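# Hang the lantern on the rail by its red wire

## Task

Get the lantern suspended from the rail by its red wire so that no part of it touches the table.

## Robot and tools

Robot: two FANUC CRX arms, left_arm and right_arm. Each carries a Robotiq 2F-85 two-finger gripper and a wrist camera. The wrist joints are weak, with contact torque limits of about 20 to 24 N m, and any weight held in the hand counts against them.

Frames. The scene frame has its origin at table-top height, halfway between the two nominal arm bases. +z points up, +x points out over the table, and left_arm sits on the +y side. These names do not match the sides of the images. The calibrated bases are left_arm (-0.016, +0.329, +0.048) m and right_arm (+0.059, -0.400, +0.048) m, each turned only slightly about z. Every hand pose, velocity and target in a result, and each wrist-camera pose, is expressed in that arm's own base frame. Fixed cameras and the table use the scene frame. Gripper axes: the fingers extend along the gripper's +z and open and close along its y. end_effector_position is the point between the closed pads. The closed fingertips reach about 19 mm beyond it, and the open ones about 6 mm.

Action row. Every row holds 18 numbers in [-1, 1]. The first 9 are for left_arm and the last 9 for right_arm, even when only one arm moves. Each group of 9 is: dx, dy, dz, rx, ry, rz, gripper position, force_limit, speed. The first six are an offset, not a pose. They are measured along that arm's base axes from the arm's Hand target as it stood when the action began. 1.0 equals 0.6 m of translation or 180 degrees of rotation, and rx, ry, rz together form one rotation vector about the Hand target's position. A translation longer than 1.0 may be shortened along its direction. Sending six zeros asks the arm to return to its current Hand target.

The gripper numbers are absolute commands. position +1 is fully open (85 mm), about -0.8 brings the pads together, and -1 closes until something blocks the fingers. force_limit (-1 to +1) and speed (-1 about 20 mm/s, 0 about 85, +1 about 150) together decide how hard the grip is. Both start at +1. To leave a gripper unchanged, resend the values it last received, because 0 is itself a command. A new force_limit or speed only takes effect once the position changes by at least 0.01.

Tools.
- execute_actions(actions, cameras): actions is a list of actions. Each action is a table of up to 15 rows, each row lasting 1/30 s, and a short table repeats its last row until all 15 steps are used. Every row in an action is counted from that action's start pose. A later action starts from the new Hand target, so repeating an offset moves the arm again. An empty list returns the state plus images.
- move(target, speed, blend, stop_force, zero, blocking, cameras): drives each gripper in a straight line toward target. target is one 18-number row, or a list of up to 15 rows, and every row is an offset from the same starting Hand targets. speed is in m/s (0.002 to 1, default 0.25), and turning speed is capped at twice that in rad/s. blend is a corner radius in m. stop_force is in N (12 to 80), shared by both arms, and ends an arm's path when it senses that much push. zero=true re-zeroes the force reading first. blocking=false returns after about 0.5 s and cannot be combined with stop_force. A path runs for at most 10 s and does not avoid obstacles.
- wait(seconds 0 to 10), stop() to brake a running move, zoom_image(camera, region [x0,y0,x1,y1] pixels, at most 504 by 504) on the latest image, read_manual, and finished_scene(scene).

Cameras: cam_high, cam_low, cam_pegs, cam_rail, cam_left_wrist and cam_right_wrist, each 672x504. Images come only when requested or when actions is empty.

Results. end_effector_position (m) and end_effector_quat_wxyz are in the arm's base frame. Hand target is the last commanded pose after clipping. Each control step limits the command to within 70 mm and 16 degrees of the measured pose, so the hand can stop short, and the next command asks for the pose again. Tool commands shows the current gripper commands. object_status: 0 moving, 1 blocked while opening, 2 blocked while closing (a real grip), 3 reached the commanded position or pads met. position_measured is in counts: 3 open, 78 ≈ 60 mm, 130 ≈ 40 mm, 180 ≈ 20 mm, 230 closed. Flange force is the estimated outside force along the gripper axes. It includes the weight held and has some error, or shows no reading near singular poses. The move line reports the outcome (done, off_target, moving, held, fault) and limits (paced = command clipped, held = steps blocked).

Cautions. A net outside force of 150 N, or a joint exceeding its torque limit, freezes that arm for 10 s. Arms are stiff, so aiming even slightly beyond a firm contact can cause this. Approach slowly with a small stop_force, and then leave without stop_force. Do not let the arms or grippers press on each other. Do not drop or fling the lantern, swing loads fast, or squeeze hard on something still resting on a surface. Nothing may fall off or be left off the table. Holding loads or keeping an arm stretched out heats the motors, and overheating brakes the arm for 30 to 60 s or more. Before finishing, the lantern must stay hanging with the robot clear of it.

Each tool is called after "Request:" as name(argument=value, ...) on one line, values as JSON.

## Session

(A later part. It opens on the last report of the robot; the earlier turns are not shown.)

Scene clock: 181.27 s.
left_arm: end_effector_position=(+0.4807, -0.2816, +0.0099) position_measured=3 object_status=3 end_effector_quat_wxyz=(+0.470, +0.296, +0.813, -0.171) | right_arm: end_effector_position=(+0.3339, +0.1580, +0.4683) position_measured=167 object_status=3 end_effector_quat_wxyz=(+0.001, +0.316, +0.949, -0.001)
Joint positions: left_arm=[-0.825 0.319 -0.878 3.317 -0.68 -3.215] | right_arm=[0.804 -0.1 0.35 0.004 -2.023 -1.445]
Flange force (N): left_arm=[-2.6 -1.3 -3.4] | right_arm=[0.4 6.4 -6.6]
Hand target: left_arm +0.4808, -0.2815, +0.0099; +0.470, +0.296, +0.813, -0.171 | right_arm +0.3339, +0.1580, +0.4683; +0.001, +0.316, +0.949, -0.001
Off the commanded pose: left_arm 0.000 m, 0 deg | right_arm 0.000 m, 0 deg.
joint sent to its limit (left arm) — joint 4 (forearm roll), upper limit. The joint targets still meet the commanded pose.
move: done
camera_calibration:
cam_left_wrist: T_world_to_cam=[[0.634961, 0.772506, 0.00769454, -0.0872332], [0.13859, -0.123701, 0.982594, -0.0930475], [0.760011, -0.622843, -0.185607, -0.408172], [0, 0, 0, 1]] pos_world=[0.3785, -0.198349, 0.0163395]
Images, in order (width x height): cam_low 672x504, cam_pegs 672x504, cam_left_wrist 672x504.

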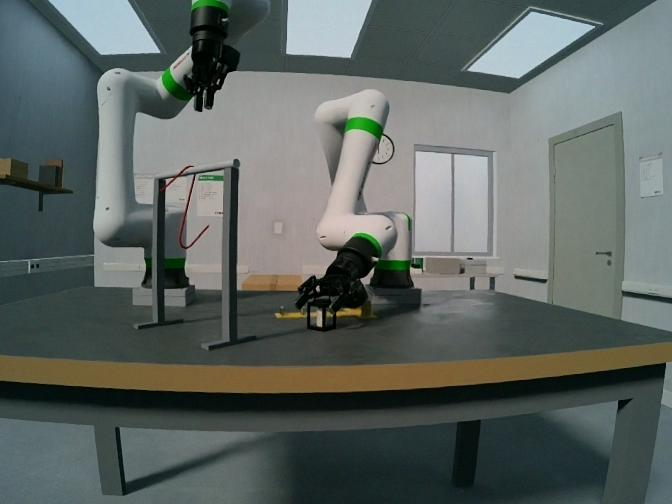

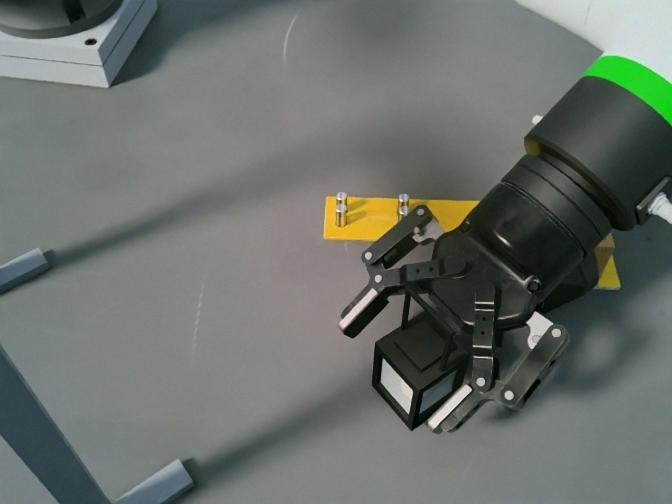

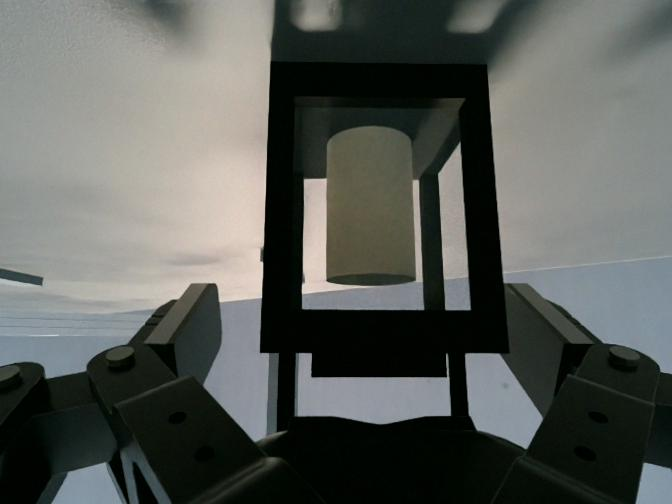

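Request:
move(target=[[0.0065,0.0077,0,0,0,0,1,0,-0.5,0,0,0,0,0,0,-0.3,0,-1],[0.0065,0.0077,0,0,0,0,-1,-0.5,-1,0,0,0,0,0,0,-0.3,0,-1]], speed=0.04)

Request:
execute_actions(actions=[[[0,0,0,0,0,0,-1,-0.5,-1,0,0,0,0,0,0,-0.3,0,-1]]])

Request:
move(target=[0,0,0.15,0,0,0,-1,-0.5,-1,0,0,0,0,0,0,-0.3,0,-1], speed=0.08, cameras=["all"])

Request:
zoom_image(camera="cam_right_wrist", region=[340, 170, 480, 360])

Request:
zoom_image(camera="cam_low", region=[130, 130, 350, 330])

Scene clock: 184.80 s.
left_arm: end_effector_position=(+0.4847, -0.2769, +0.0099) position_measured=116 object_status=0 end_effector_quat_wxyz=(+0.470, +0.296, +0.813, -0.171) | right_arm: end_effector_position=(+0.3339, +0.1580, +0.4683) position_measured=167 object_status=3 end_effector_quat_wxyz=(+0.001, +0.316, +0.949, -0.001)
Joint positions: left_arm=[-0.805 0.322 -0.882 3.288 -0.685 -3.202] | right_arm=[0.804 -0.1 0.35 0.004 -2.023 -1.445]
Flange force (N): left_arm=[-6.5 -2.8 -7.4] | right_arm=[0.5 5.8 -6.0]
Hand target: left_arm +0.4847, -0.2769, +0.0099; +0.470, +0.296, +0.813, -0.171 | right_arm +0.3339, +0.1580, +0.4683; +0.001, +0.316, +0.949, -0.001
Off the commanded pose: left_arm 0.000 m, 0 deg | right_arm 0.000 m, 0 deg.
move: done

Scene clock: 185.50 s.
left_arm: end_effector_position=(+0.4847, -0.2769, +0.0099) position_measured=116 object_status=2 end_effector_quat_wxyz=(+0.470, +0.296, +0.813, -0.171) | right_arm: end_effector_position=(+0.3339, +0.1580, +0.4683) position_measured=167 object_status=3 end_effector_quat_wxyz=(+0.001, +0.316, +0.949, -0.001)
Joint positions: left_arm=[-0.805 0.322 -0.882 3.288 -0.685 -3.202] | right_arm=[0.804 -0.1 0.35 0.004 -2.023 -1.445]
Flange force (N): left_arm=[-5.8 -2.8 -7.8] | right_arm=[-0.1 5.2 -6.1]
Hand target: left_arm +0.4847, -0.2769, +0.0099; +0.470, +0.296, +0.813, -0.171 | right_arm +0.3339, +0.1580, +0.4683; +0.001, +0.316, +0.949, -0.001
Off the commanded pose: left_arm 0.000 m, 0 deg | right_arm 0.000 m, 0 deg.

Scene clock: 187.00 s.
left_arm: end_effector_position=(+0.4850, -0.2765, +0.0998) position_measured=116 object_status=2 end_effector_quat_wxyz=(+0.469, +0.300, +0.812, -0.178) | right_arm: end_effector_position=(+0.3339, +0.1580, +0.4683) position_measured=167 object_status=3 end_effector_quat_wxyz=(+0.001, +0.316, +0.949, -0.001)
Joint positions: left_arm=[-0.783 0.01 -0.847 3.317 -0.341 -3.264] | right_arm=[0.804 -0.1 0.35 0.004 -2.023 -1.445]
Flange force (N): left_arm=no reading | right_arm=[0.6 5.7 -5.6]
Hand target: left_arm +0.4847, -0.2769, +0.0999; +0.470, +0.296, +0.813, -0.171 | right_arm +0.3339, +0.1580, +0.4683; +0.001, +0.316, +0.949, -0.001
Off the commanded pose: left_arm 0.001 m, 1 deg | right_arm 0.000 m, 0 deg.
joint sent to its limit (left arm) — joint 4 (forearm roll), upper limit. The joint targets still meet the commanded pose.
move: done
camera_calibration:
cam_left_wrist: T_world_to_cam=[[0.644942, 0.764231, 0.000131401, -0.100967], [0.14039, -0.118646, 0.982962, -0.180864], [0.751226, -0.633935, -0.18381, -0.390677], [0, 0, 0, 1]] pos_world=[0.383996, -0.19196, 0.105985]
cam_right_wrist: T_world_to_cam=[[0.59874, 0.800199, 0.0345181, -0.33397], [0.749602, -0.575022, 0.327791, -0.296482], [0.282147, -0.170387, -0.944119, 0.504159], [0, 0, 0, 1]] pos_world=[0.279958, 0.18266, 0.584698]

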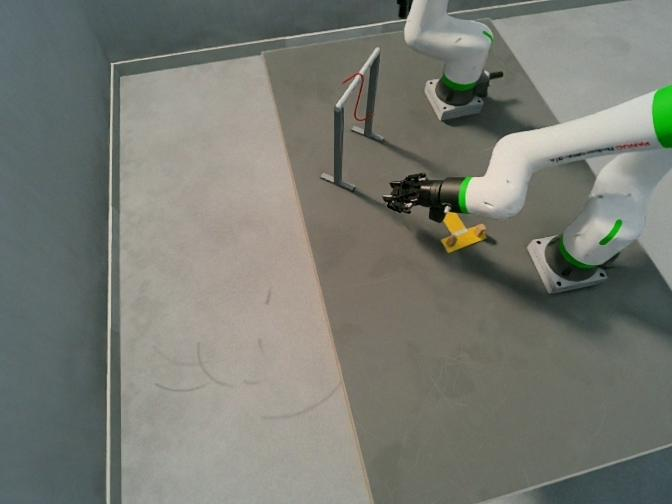

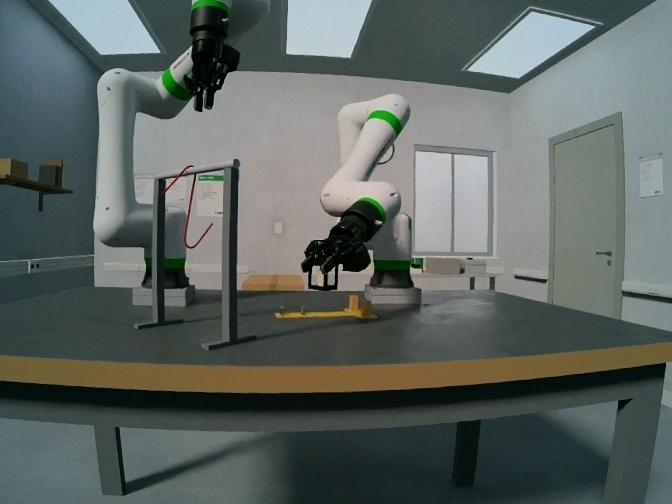

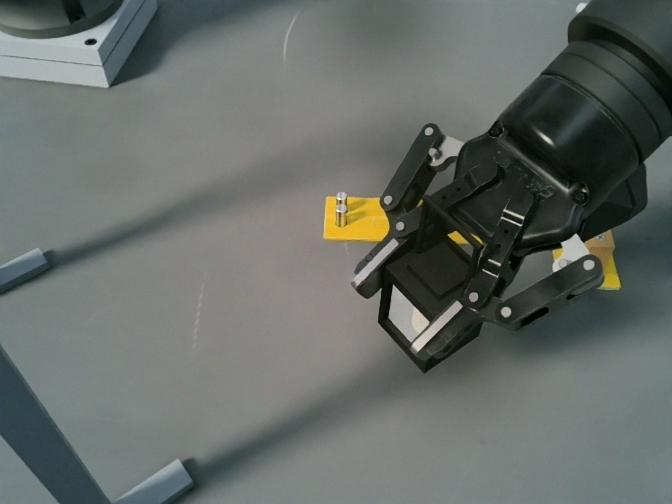

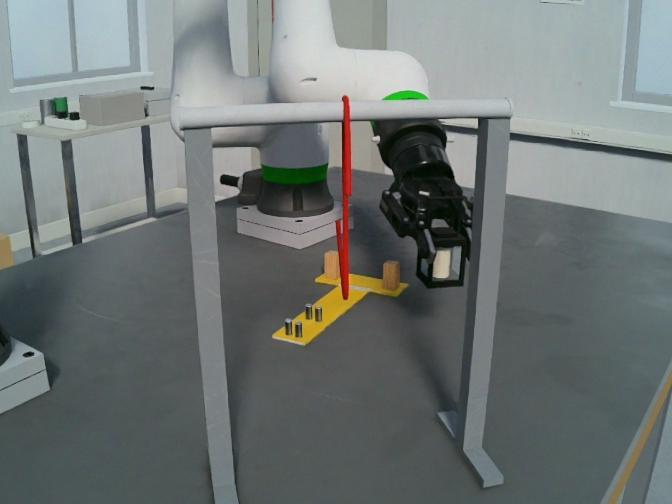

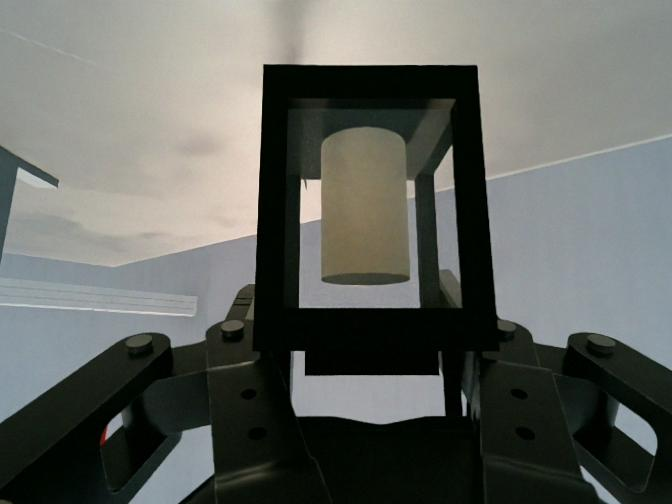

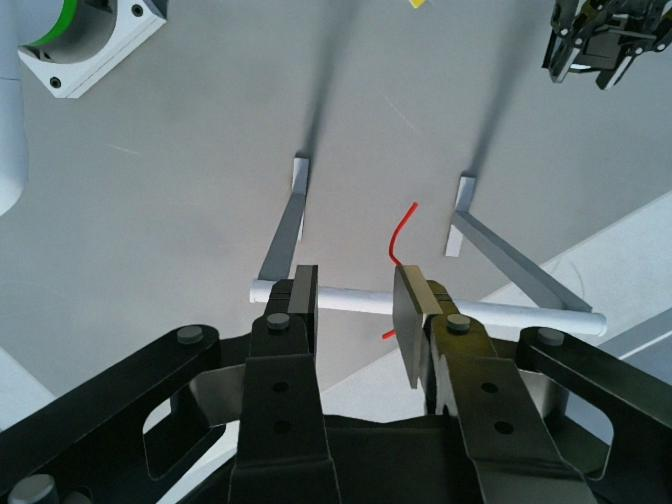

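Scaled by 2.653 from the camera's 672x504 image, which has a finer 960x720 frame.

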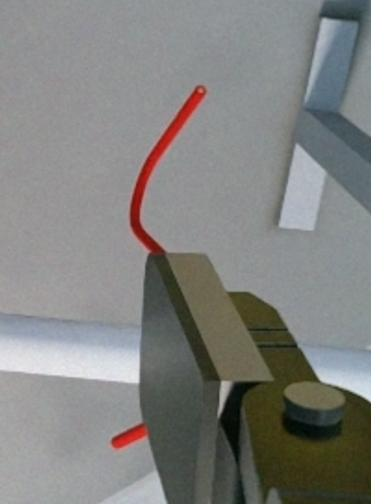

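Scaled by 2.291 from the camera's 672x504 image, which has a finer 960x720 frame.

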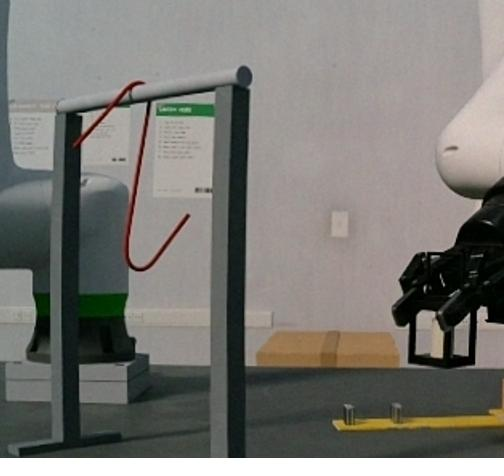

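Request:
move(target=[[0,-0.1,0.12,0,0,0,-1,-0.5,-1,0,0,0,0,0,0,-0.3,0,-1],[-0.04,-0.31,0.06,0,0,0,-1,-0.5,-1,0,0,0,0,0,0,-0.3,0,-1]], speed=0.12, blend=0.02, cameras=["all"])

Request:
zoom_image(camera="cam_right_wrist", region=[340, 120, 480, 310])

Request:
zoom_image(camera="cam_low", region=[130, 130, 350, 330])

Request:
zoom_image(camera="cam_rail", region=[220, 80, 460, 340])

Scene clock: 190.23 s.
left_arm: end_effector_position=(+0.4612, -0.4625, +0.1358) position_measured=116 object_status=2 end_effector_quat_wxyz=(+0.437, +0.347, +0.787, -0.263) | right_arm: end_effector_position=(+0.3339, +0.1580, +0.4683) position_measured=167 object_status=3 end_effector_quat_wxyz=(+0.001, +0.316, +0.949, -0.001)
Joint positions: left_arm=[-1.004 0.147 -0.587 3.317 -0.237 -3.162] | right_arm=[0.804 -0.1 0.35 0.004 -2.023 -1.445]
Flange force (N): left_arm=no reading | right_arm=[0.9 5.6 -6.4]
Hand target: left_arm +0.4607, -0.4629, +0.1359; +0.470, +0.296, +0.813, -0.171 | right_arm +0.3339, +0.1580, +0.4683; +0.001, +0.316, +0.949, -0.001
Off the commanded pose: left_arm 0.001 m, 13 deg | right_arm 0.000 m, 0 deg.
joint sent to its limit (left arm) — joint 4 (forearm roll), upper limit. The joint targets are off in orientation, not in position.
move: off_target (left_arm)
camera_calibration:
cam_left_wrist: T_world_to_cam=[[0.769848, 0.629702, -0.103965, -0.049138], [0.186364, -0.0659981, 0.980262, -0.231458], [0.610411, -0.774028, -0.168162, -0.486003], [0, 0, 0, 1]] pos_world=[0.377626, -0.360513, 0.140053]
cam_right_wrist: T_world_to_cam=[[0.59874, 0.800199, 0.0345181, -0.33397], [0.749602, -0.575022, 0.327791, -0.296482], [0.282147, -0.170387, -0.944119, 0.504159], [0, 0, 0, 1]] pos_world=[0.279958, 0.18266, 0.584698]

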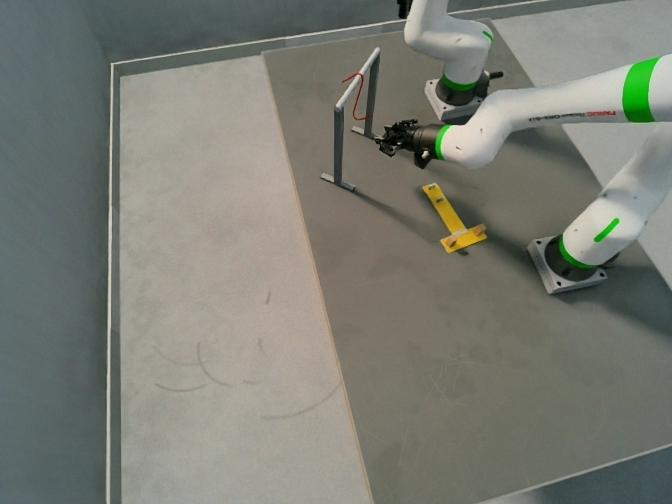

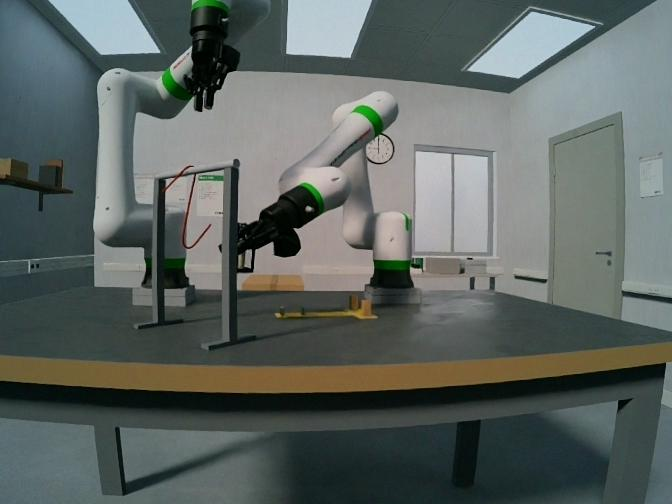

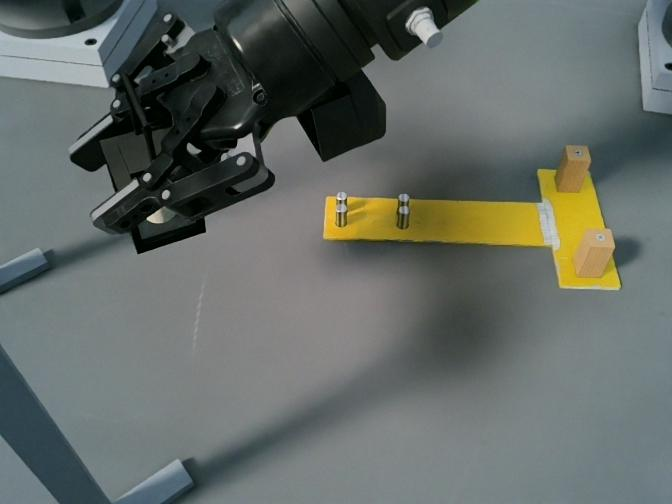

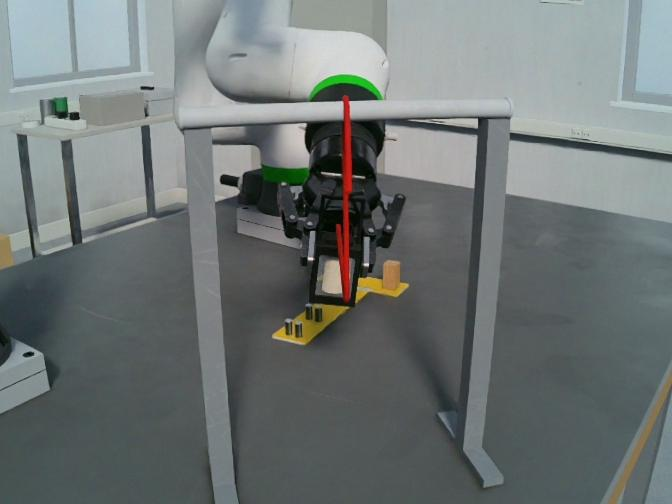

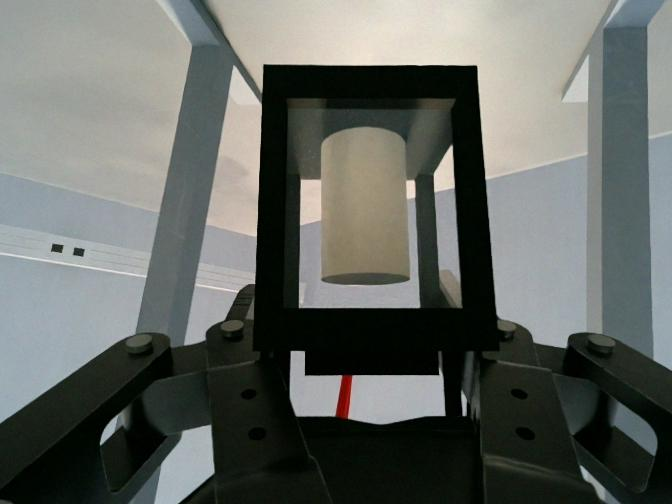

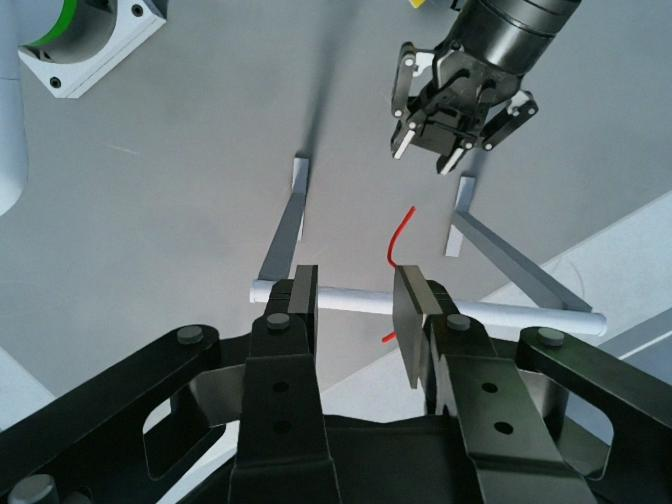

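Scaled by 2.653 from the camera's 672x504 image, which has a finer 960x720 frame.

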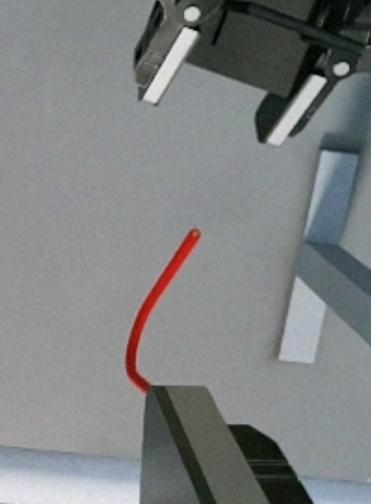

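Scaled by 2.291 from the camera's 672x504 image, which has a finer 960x720 frame.

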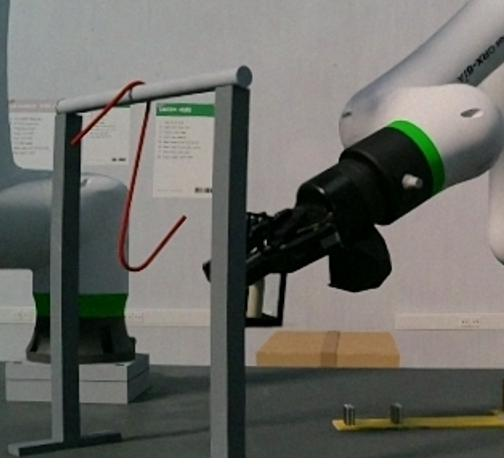

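Scaled by 1.938 from the camera's 672x504 image, which has a finer 960x720 frame.

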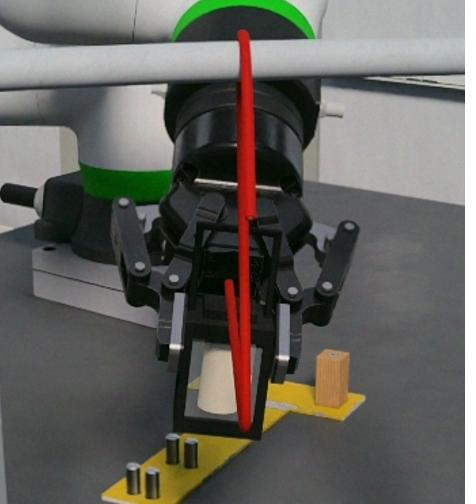

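Request:
move(target=[[0,0,0.017,0,0,-0.06,-1,-0.5,-1,0,0,0,0,0,0,-0.3,0,-1],[0.084,-0.103,0.017,0,0,-0.06,-1,-0.5,-1,0,0,0,0,0,0,-0.3,0,-1]], speed=0.06, cameras=["cam_low","cam_rail","cam_right_wrist","cam_high"])

Request:
zoom_image(camera="cam_right_wrist", region=[340, 120, 480, 310])

Request:
zoom_image(camera="cam_low", region=[130, 150, 290, 310])

Request:
zoom_image(camera="cam_rail", region=[220, 80, 460, 340])

Request:
zoom_image(camera="cam_high", region=[320, 50, 440, 170])

Scene clock: 193.83 s.
left_arm: end_effector_position=(+0.5115, -0.5244, +0.1460) position_measured=116 object_status=2 end_effector_quat_wxyz=(+0.444, +0.384, +0.773, -0.240) | right_arm: end_effector_position=(+0.3339, +0.1580, +0.4683) position_measured=167 object_status=3 end_effector_quat_wxyz=(+0.001, +0.316, +0.949, -0.001)
Joint positions: left_arm=[-0.984 0.295 -0.355 3.317 -0.14 -3.267] | right_arm=[0.804 -0.1 0.35 0.004 -2.023 -1.445]
Flange force (N): left_arm=no reading | right_arm=[0.2 5.6 -6.1]
Hand target: left_arm +0.5111, -0.5247, +0.1461; +0.452, +0.371, +0.782, -0.215 | right_arm +0.3339, +0.1580, +0.4683; +0.001, +0.316, +0.949, -0.001
Off the commanded pose: left_arm 0.001 m, 3 deg | right_arm 0.000 m, 0 deg.
joint sent to its limit (left arm) — joint 4 (forearm roll), upper limit. The joint targets are off in orientation, not in position.
move: off_target (left_arm)
camera_calibration:
cam_right_wrist: T_world_to_cam=[[0.59874, 0.800199, 0.0345181, -0.33397], [0.749602, -0.575022, 0.327791, -0.296482], [0.282147, -0.170387, -0.944119, 0.504159], [0, 0, 0, 1]] pos_world=[0.279958, 0.18266, 0.584698]
Images, in order (width x height): cam_high 672x504, cam_low 672x504, cam_rail 672x504, cam_right_wrist 672x504.

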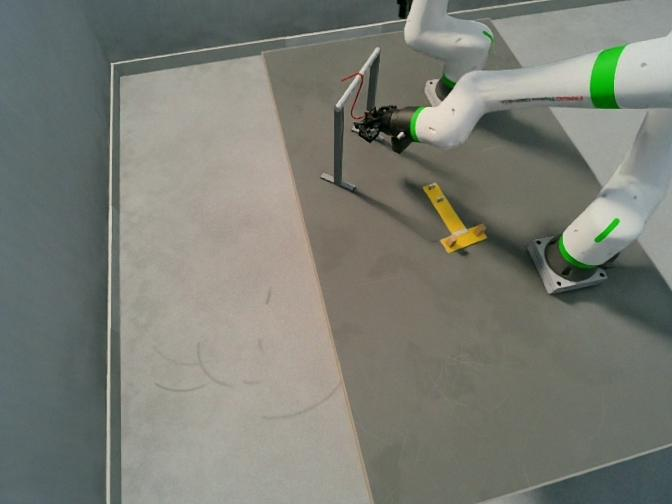

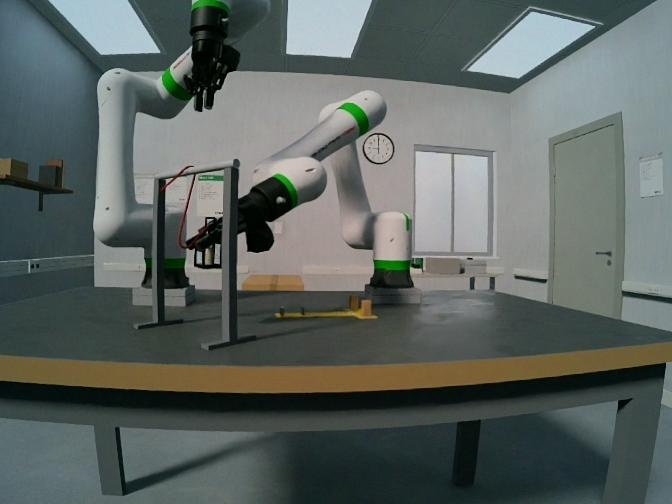

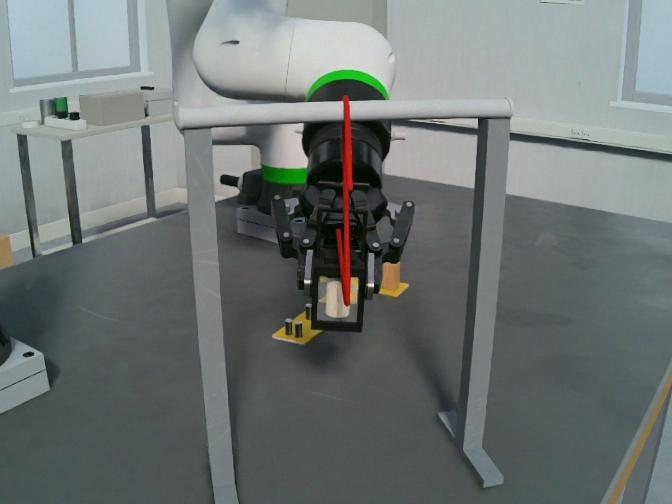

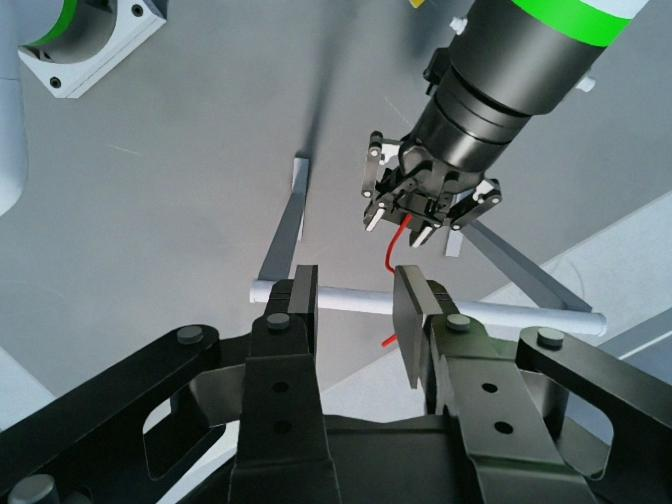

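Scaled by 2.653 from the camera's 672x504 image, which has a finer 960x720 frame.

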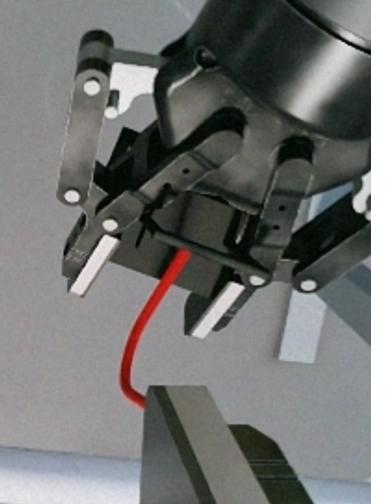

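Scaled by 3.150 from the camera's 672x504 image, which has a finer 960x720 frame.

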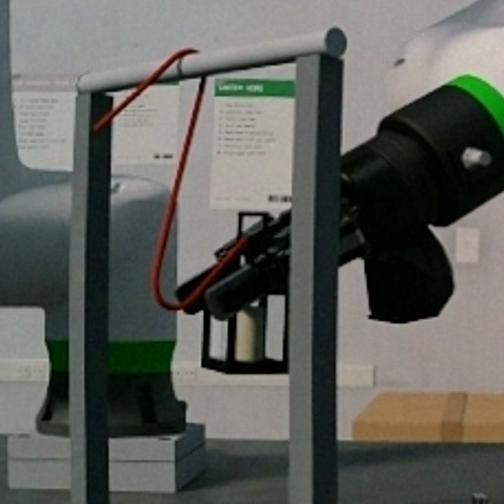

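Scaled by 1.938 from the camera's 672x504 image, which has a finer 960x720 frame.

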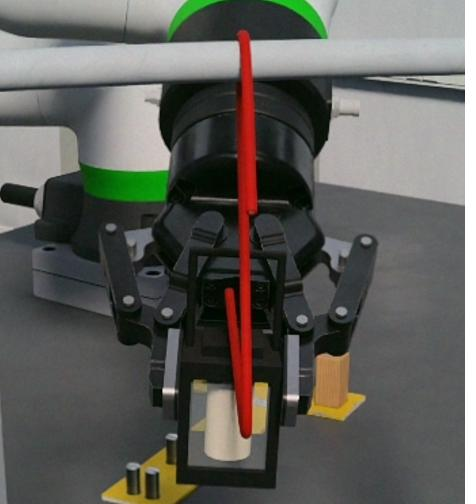

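Scaled by 4.200 from the camera's 672x504 image, which has a finer 960x720 frame.

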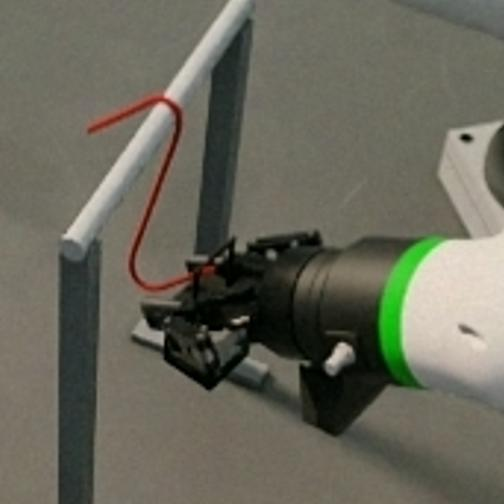

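Request:
move(target=[[0.012,-0.012,-0.013,0,0,0,-1,-0.5,-1,0,0,0,0,0,0,-0.3,0,-1],[0.055,-0.058,-0.05,0,0,0,-1,-0.5,-1,0,0,0,0,0,0,-0.3,0,-1]], speed=0.04, cameras=["cam_low","cam_rail","cam_right_wrist"])

Request:
zoom_image(camera="cam_right_wrist", region=[340, 120, 480, 310])

Request:
zoom_image(camera="cam_low", region=[130, 150, 290, 310])

Request:
zoom_image(camera="cam_rail", region=[220, 80, 460, 340])

Scene clock: 196.57 s.
left_arm: end_effector_position=(+0.5444, -0.5592, +0.1160) position_measured=116 object_status=2 end_effector_quat_wxyz=(+0.446, +0.381, +0.775, -0.235) | right_arm: end_effector_position=(+0.3339, +0.1580, +0.4683) position_measured=167 object_status=3 end_effector_quat_wxyz=(+0.001, +0.316, +0.949, -0.001)
Joint positions: left_arm=[-0.975 0.441 -0.234 3.317 -0.163 -3.271] | right_arm=[0.804 -0.1 0.35 0.004 -2.023 -1.445]
Flange force (N): left_arm=no reading | right_arm=[-0.1 6.0 -6.3]
Hand target: left_arm +0.5441, -0.5595, +0.1161; +0.452, +0.371, +0.782, -0.215 | right_arm +0.3339, +0.1580, +0.4683; +0.001, +0.316, +0.949, -0.001
Off the commanded pose: left_arm 0.000 m, 3 deg | right_arm 0.000 m, 0 deg.
joint sent to its limit (left arm) — joint 4 (forearm roll), upper limit. The joint targets are off in orientation, not in position.
move: off_target (left_arm)
camera_calibration:
cam_right_wrist: T_world_to_cam=[[0.59874, 0.800199, 0.0345181, -0.33397], [0.749602, -0.575022, 0.327791, -0.296482], [0.282147, -0.170387, -0.944119, 0.504159], [0, 0, 0, 1]] pos_world=[0.279958, 0.18266, 0.584698]
Images, in order (width x height): cam_low 672x504, cam_rail 672x504, cam_right_wrist 672x504.

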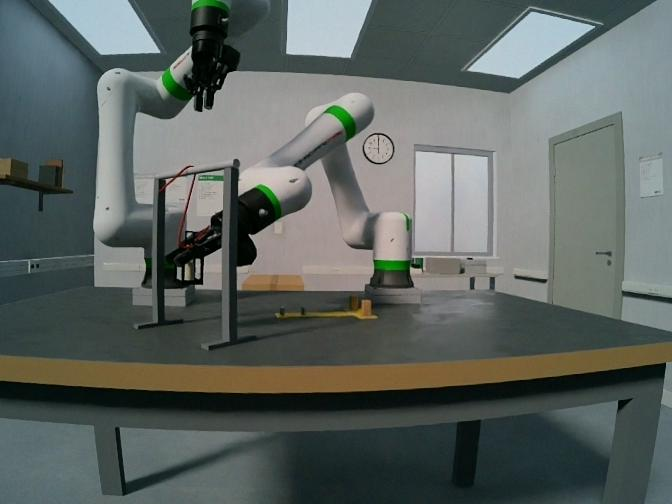

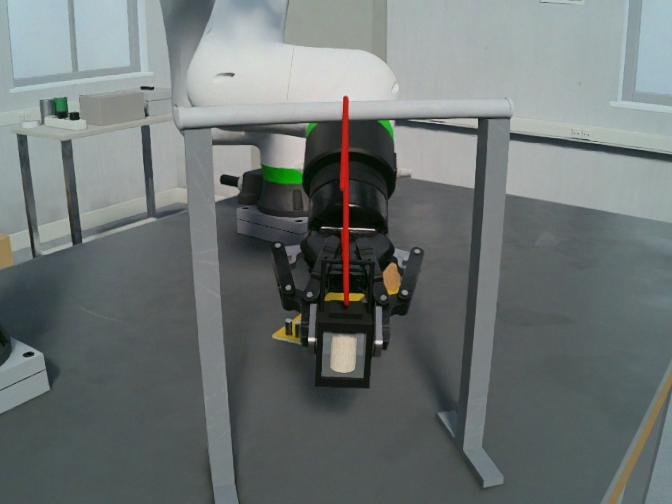

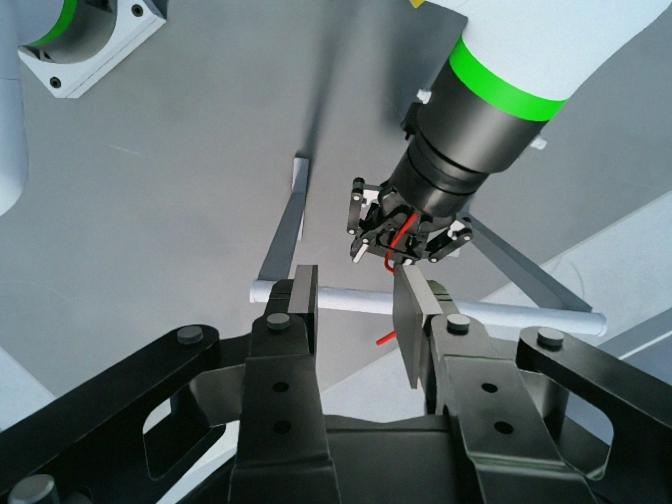

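Scaled by 2.653 from the camera's 672x504 image, which has a finer 960x720 frame.

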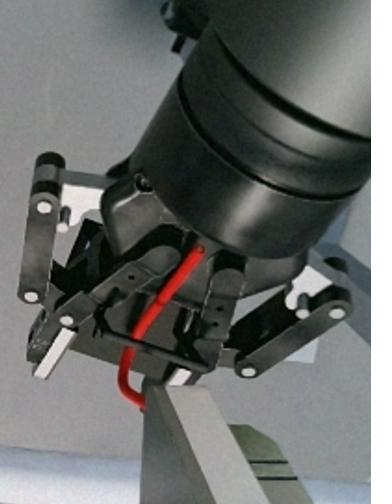

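Scaled by 3.150 from the camera's 672x504 image, which has a finer 960x720 frame.

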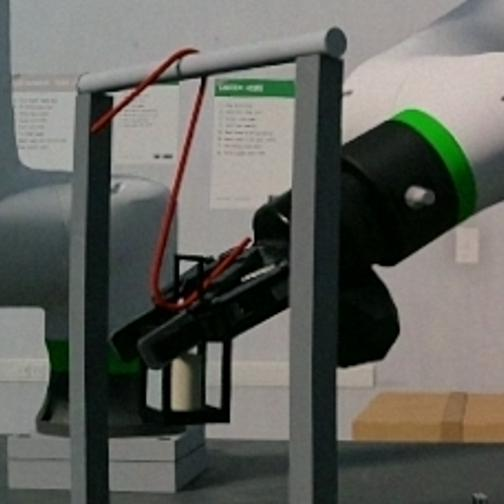

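Scaled by 1.938 from the camera's 672x504 image, which has a finer 960x720 frame.

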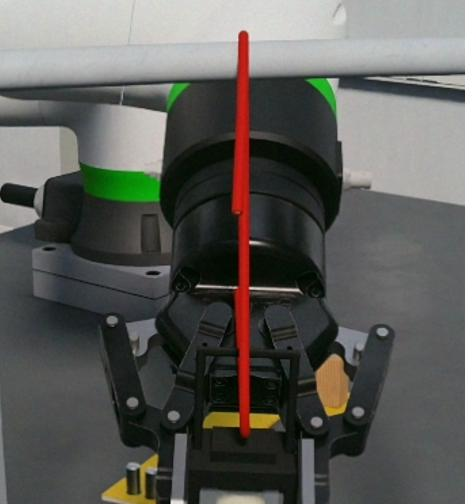

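Request:
move(target=[0.018,-0.018,-0.042,0,0,0,-1,-0.5,-1,0,0,0,0,0,0,-0.3,0,-1], speed=0.03, cameras=["cam_low","cam_rail","cam_right_wrist"])

Request:
zoom_image(camera="cam_right_wrist", region=[340, 120, 480, 310])

Request:
zoom_image(camera="cam_low", region=[130, 150, 290, 310])

Request:
zoom_image(camera="cam_rail", region=[220, 80, 460, 340])

Scene clock: 198.20 s.
left_arm: end_effector_position=(+0.5552, -0.5700, +0.0908) position_measured=116 object_status=2 end_effector_quat_wxyz=(+0.447, +0.380, +0.776, -0.232) | right_arm: end_effector_position=(+0.3339, +0.1580, +0.4683) position_measured=167 object_status=3 end_effector_quat_wxyz=(+0.001, +0.316, +0.949, -0.001)
Joint positions: left_arm=[-0.974 0.512 -0.199 3.317 -0.199 -3.27] | right_arm=[0.804 -0.1 0.35 0.004 -2.023 -1.445]
Flange force (N): left_arm=no reading | right_arm=[-0.3 6.5 -6.3]
Hand target: left_arm +0.5549, -0.5703, +0.0909; +0.452, +0.371, +0.782, -0.215 | right_arm +0.3339, +0.1580, +0.4683; +0.001, +0.316, +0.949, -0.001
Off the commanded pose: left_arm 0.000 m, 2 deg | right_arm 0.000 m, 0 deg.
joint sent to its limit (left arm) — joint 4 (forearm roll), upper limit. The joint targets still meet the commanded pose.
move: done
camera_calibration:
cam_right_wrist: T_world_to_cam=[[0.59874, 0.800199, 0.0345181, -0.33397], [0.749602, -0.575022, 0.327791, -0.296482], [0.282147, -0.170387, -0.944119, 0.504159], [0, 0, 0, 1]] pos_world=[0.279958, 0.18266, 0.584698]
Images, in order (width x height): cam_low 672x504, cam_rail 672x504, cam_right_wrist 672x504.

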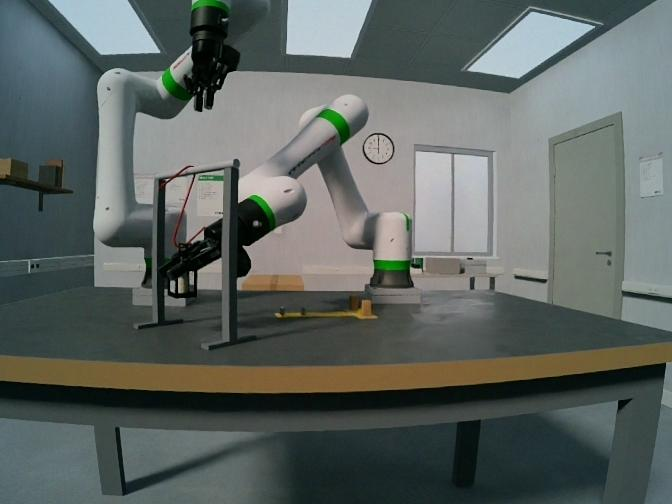

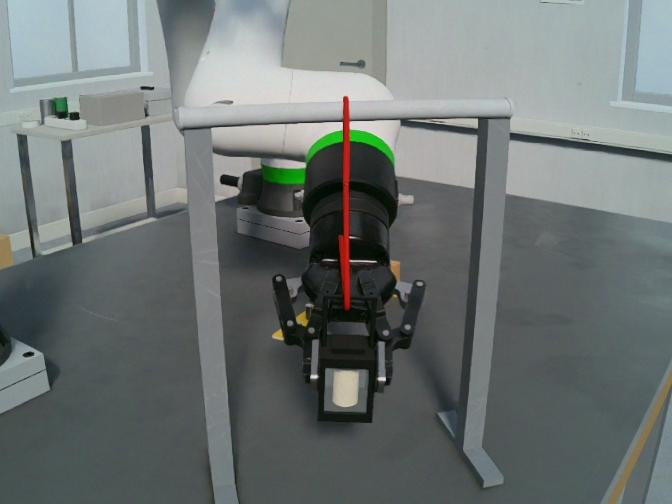

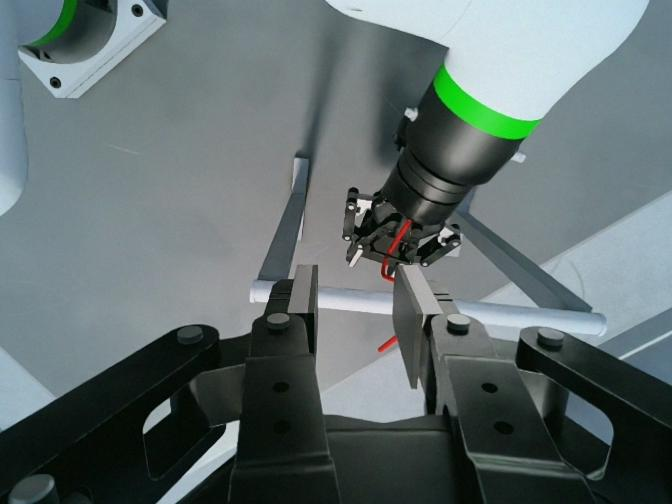

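Scaled by 2.653 from the camera's 672x504 image, which has a finer 960x720 frame.

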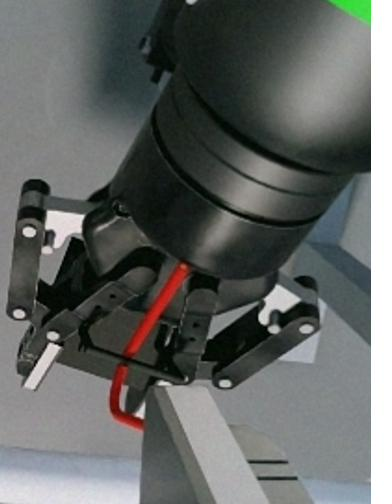

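Scaled by 3.150 from the camera's 672x504 image, which has a finer 960x720 frame.

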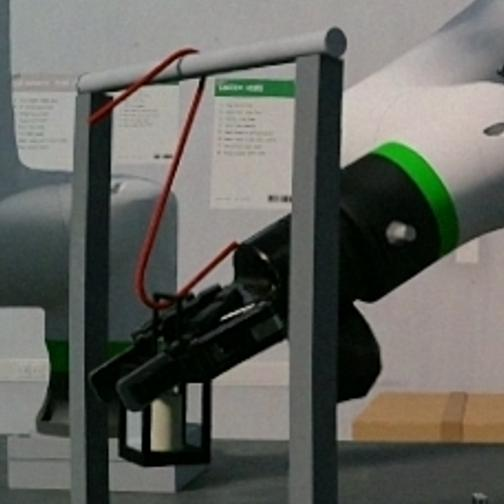

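Scaled by 1.938 from the camera's 672x504 image, which has a finer 960x720 frame.

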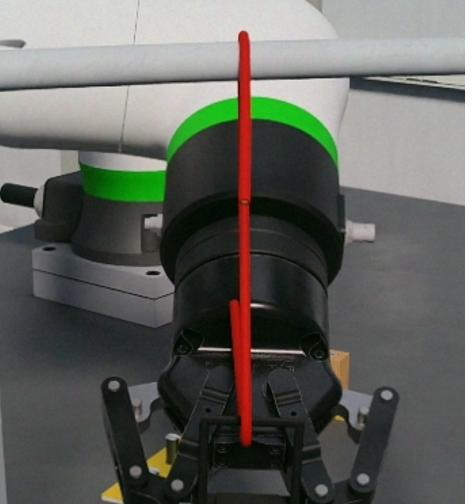

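Request:
move(target=[-0.004,0.004,-0.018,0,0,0,-1,-0.5,-1,0,0,0,0,0,0,-0.3,0,-1], speed=0.02, cameras=["cam_low"])

Request:
zoom_image(camera="cam_low", region=[130, 150, 290, 310])

Scene clock: 199.63 s.
left_arm: end_effector_position=(+0.5528, -0.5676, +0.0800) position_measured=116 object_status=2 end_effector_quat_wxyz=(+0.447, +0.379, +0.776, -0.231) | right_arm: end_effector_position=(+0.3339, +0.1580, +0.4683) position_measured=167 object_status=3 end_effector_quat_wxyz=(+0.001, +0.316, +0.949, -0.001)
Joint positions: left_arm=[-0.976 0.524 -0.213 3.316 -0.225 -3.268] | right_arm=[0.804 -0.1 0.35 0.004 -2.023 -1.445]
Flange force (N): left_arm=no reading | right_arm=[-0.2 5.9 -6.7]
Hand target: left_arm +0.5525, -0.5679, +0.0801; +0.452, +0.371, +0.782, -0.215 | right_arm +0.3339, +0.1580, +0.4683; +0.001, +0.316, +0.949, -0.001
Off the commanded pose: left_arm 0.000 m, 2 deg | right_arm 0.000 m, 0 deg.
joint sent to its limit (left arm) — joint 4 (forearm roll), upper limit. The joint targets still meet the commanded pose.
move: done
Images, in order (width x height): cam_low 672x504.

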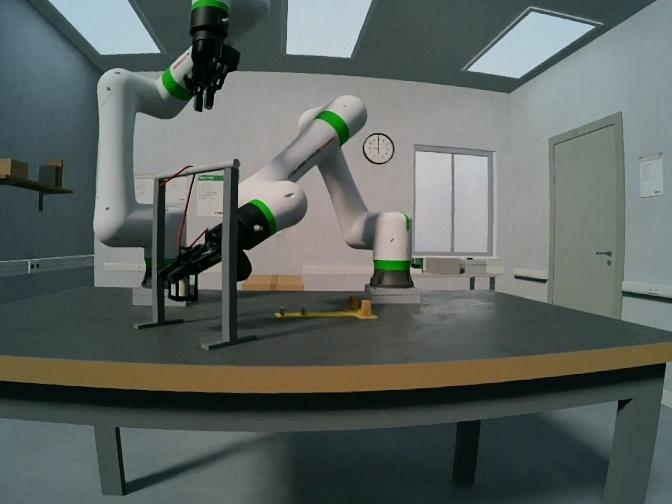

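Scaled by 3.150 from the camera's 672x504 image, which has a finer 960x720 frame.

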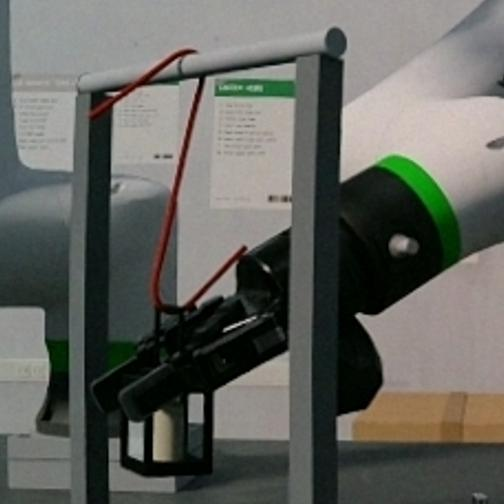

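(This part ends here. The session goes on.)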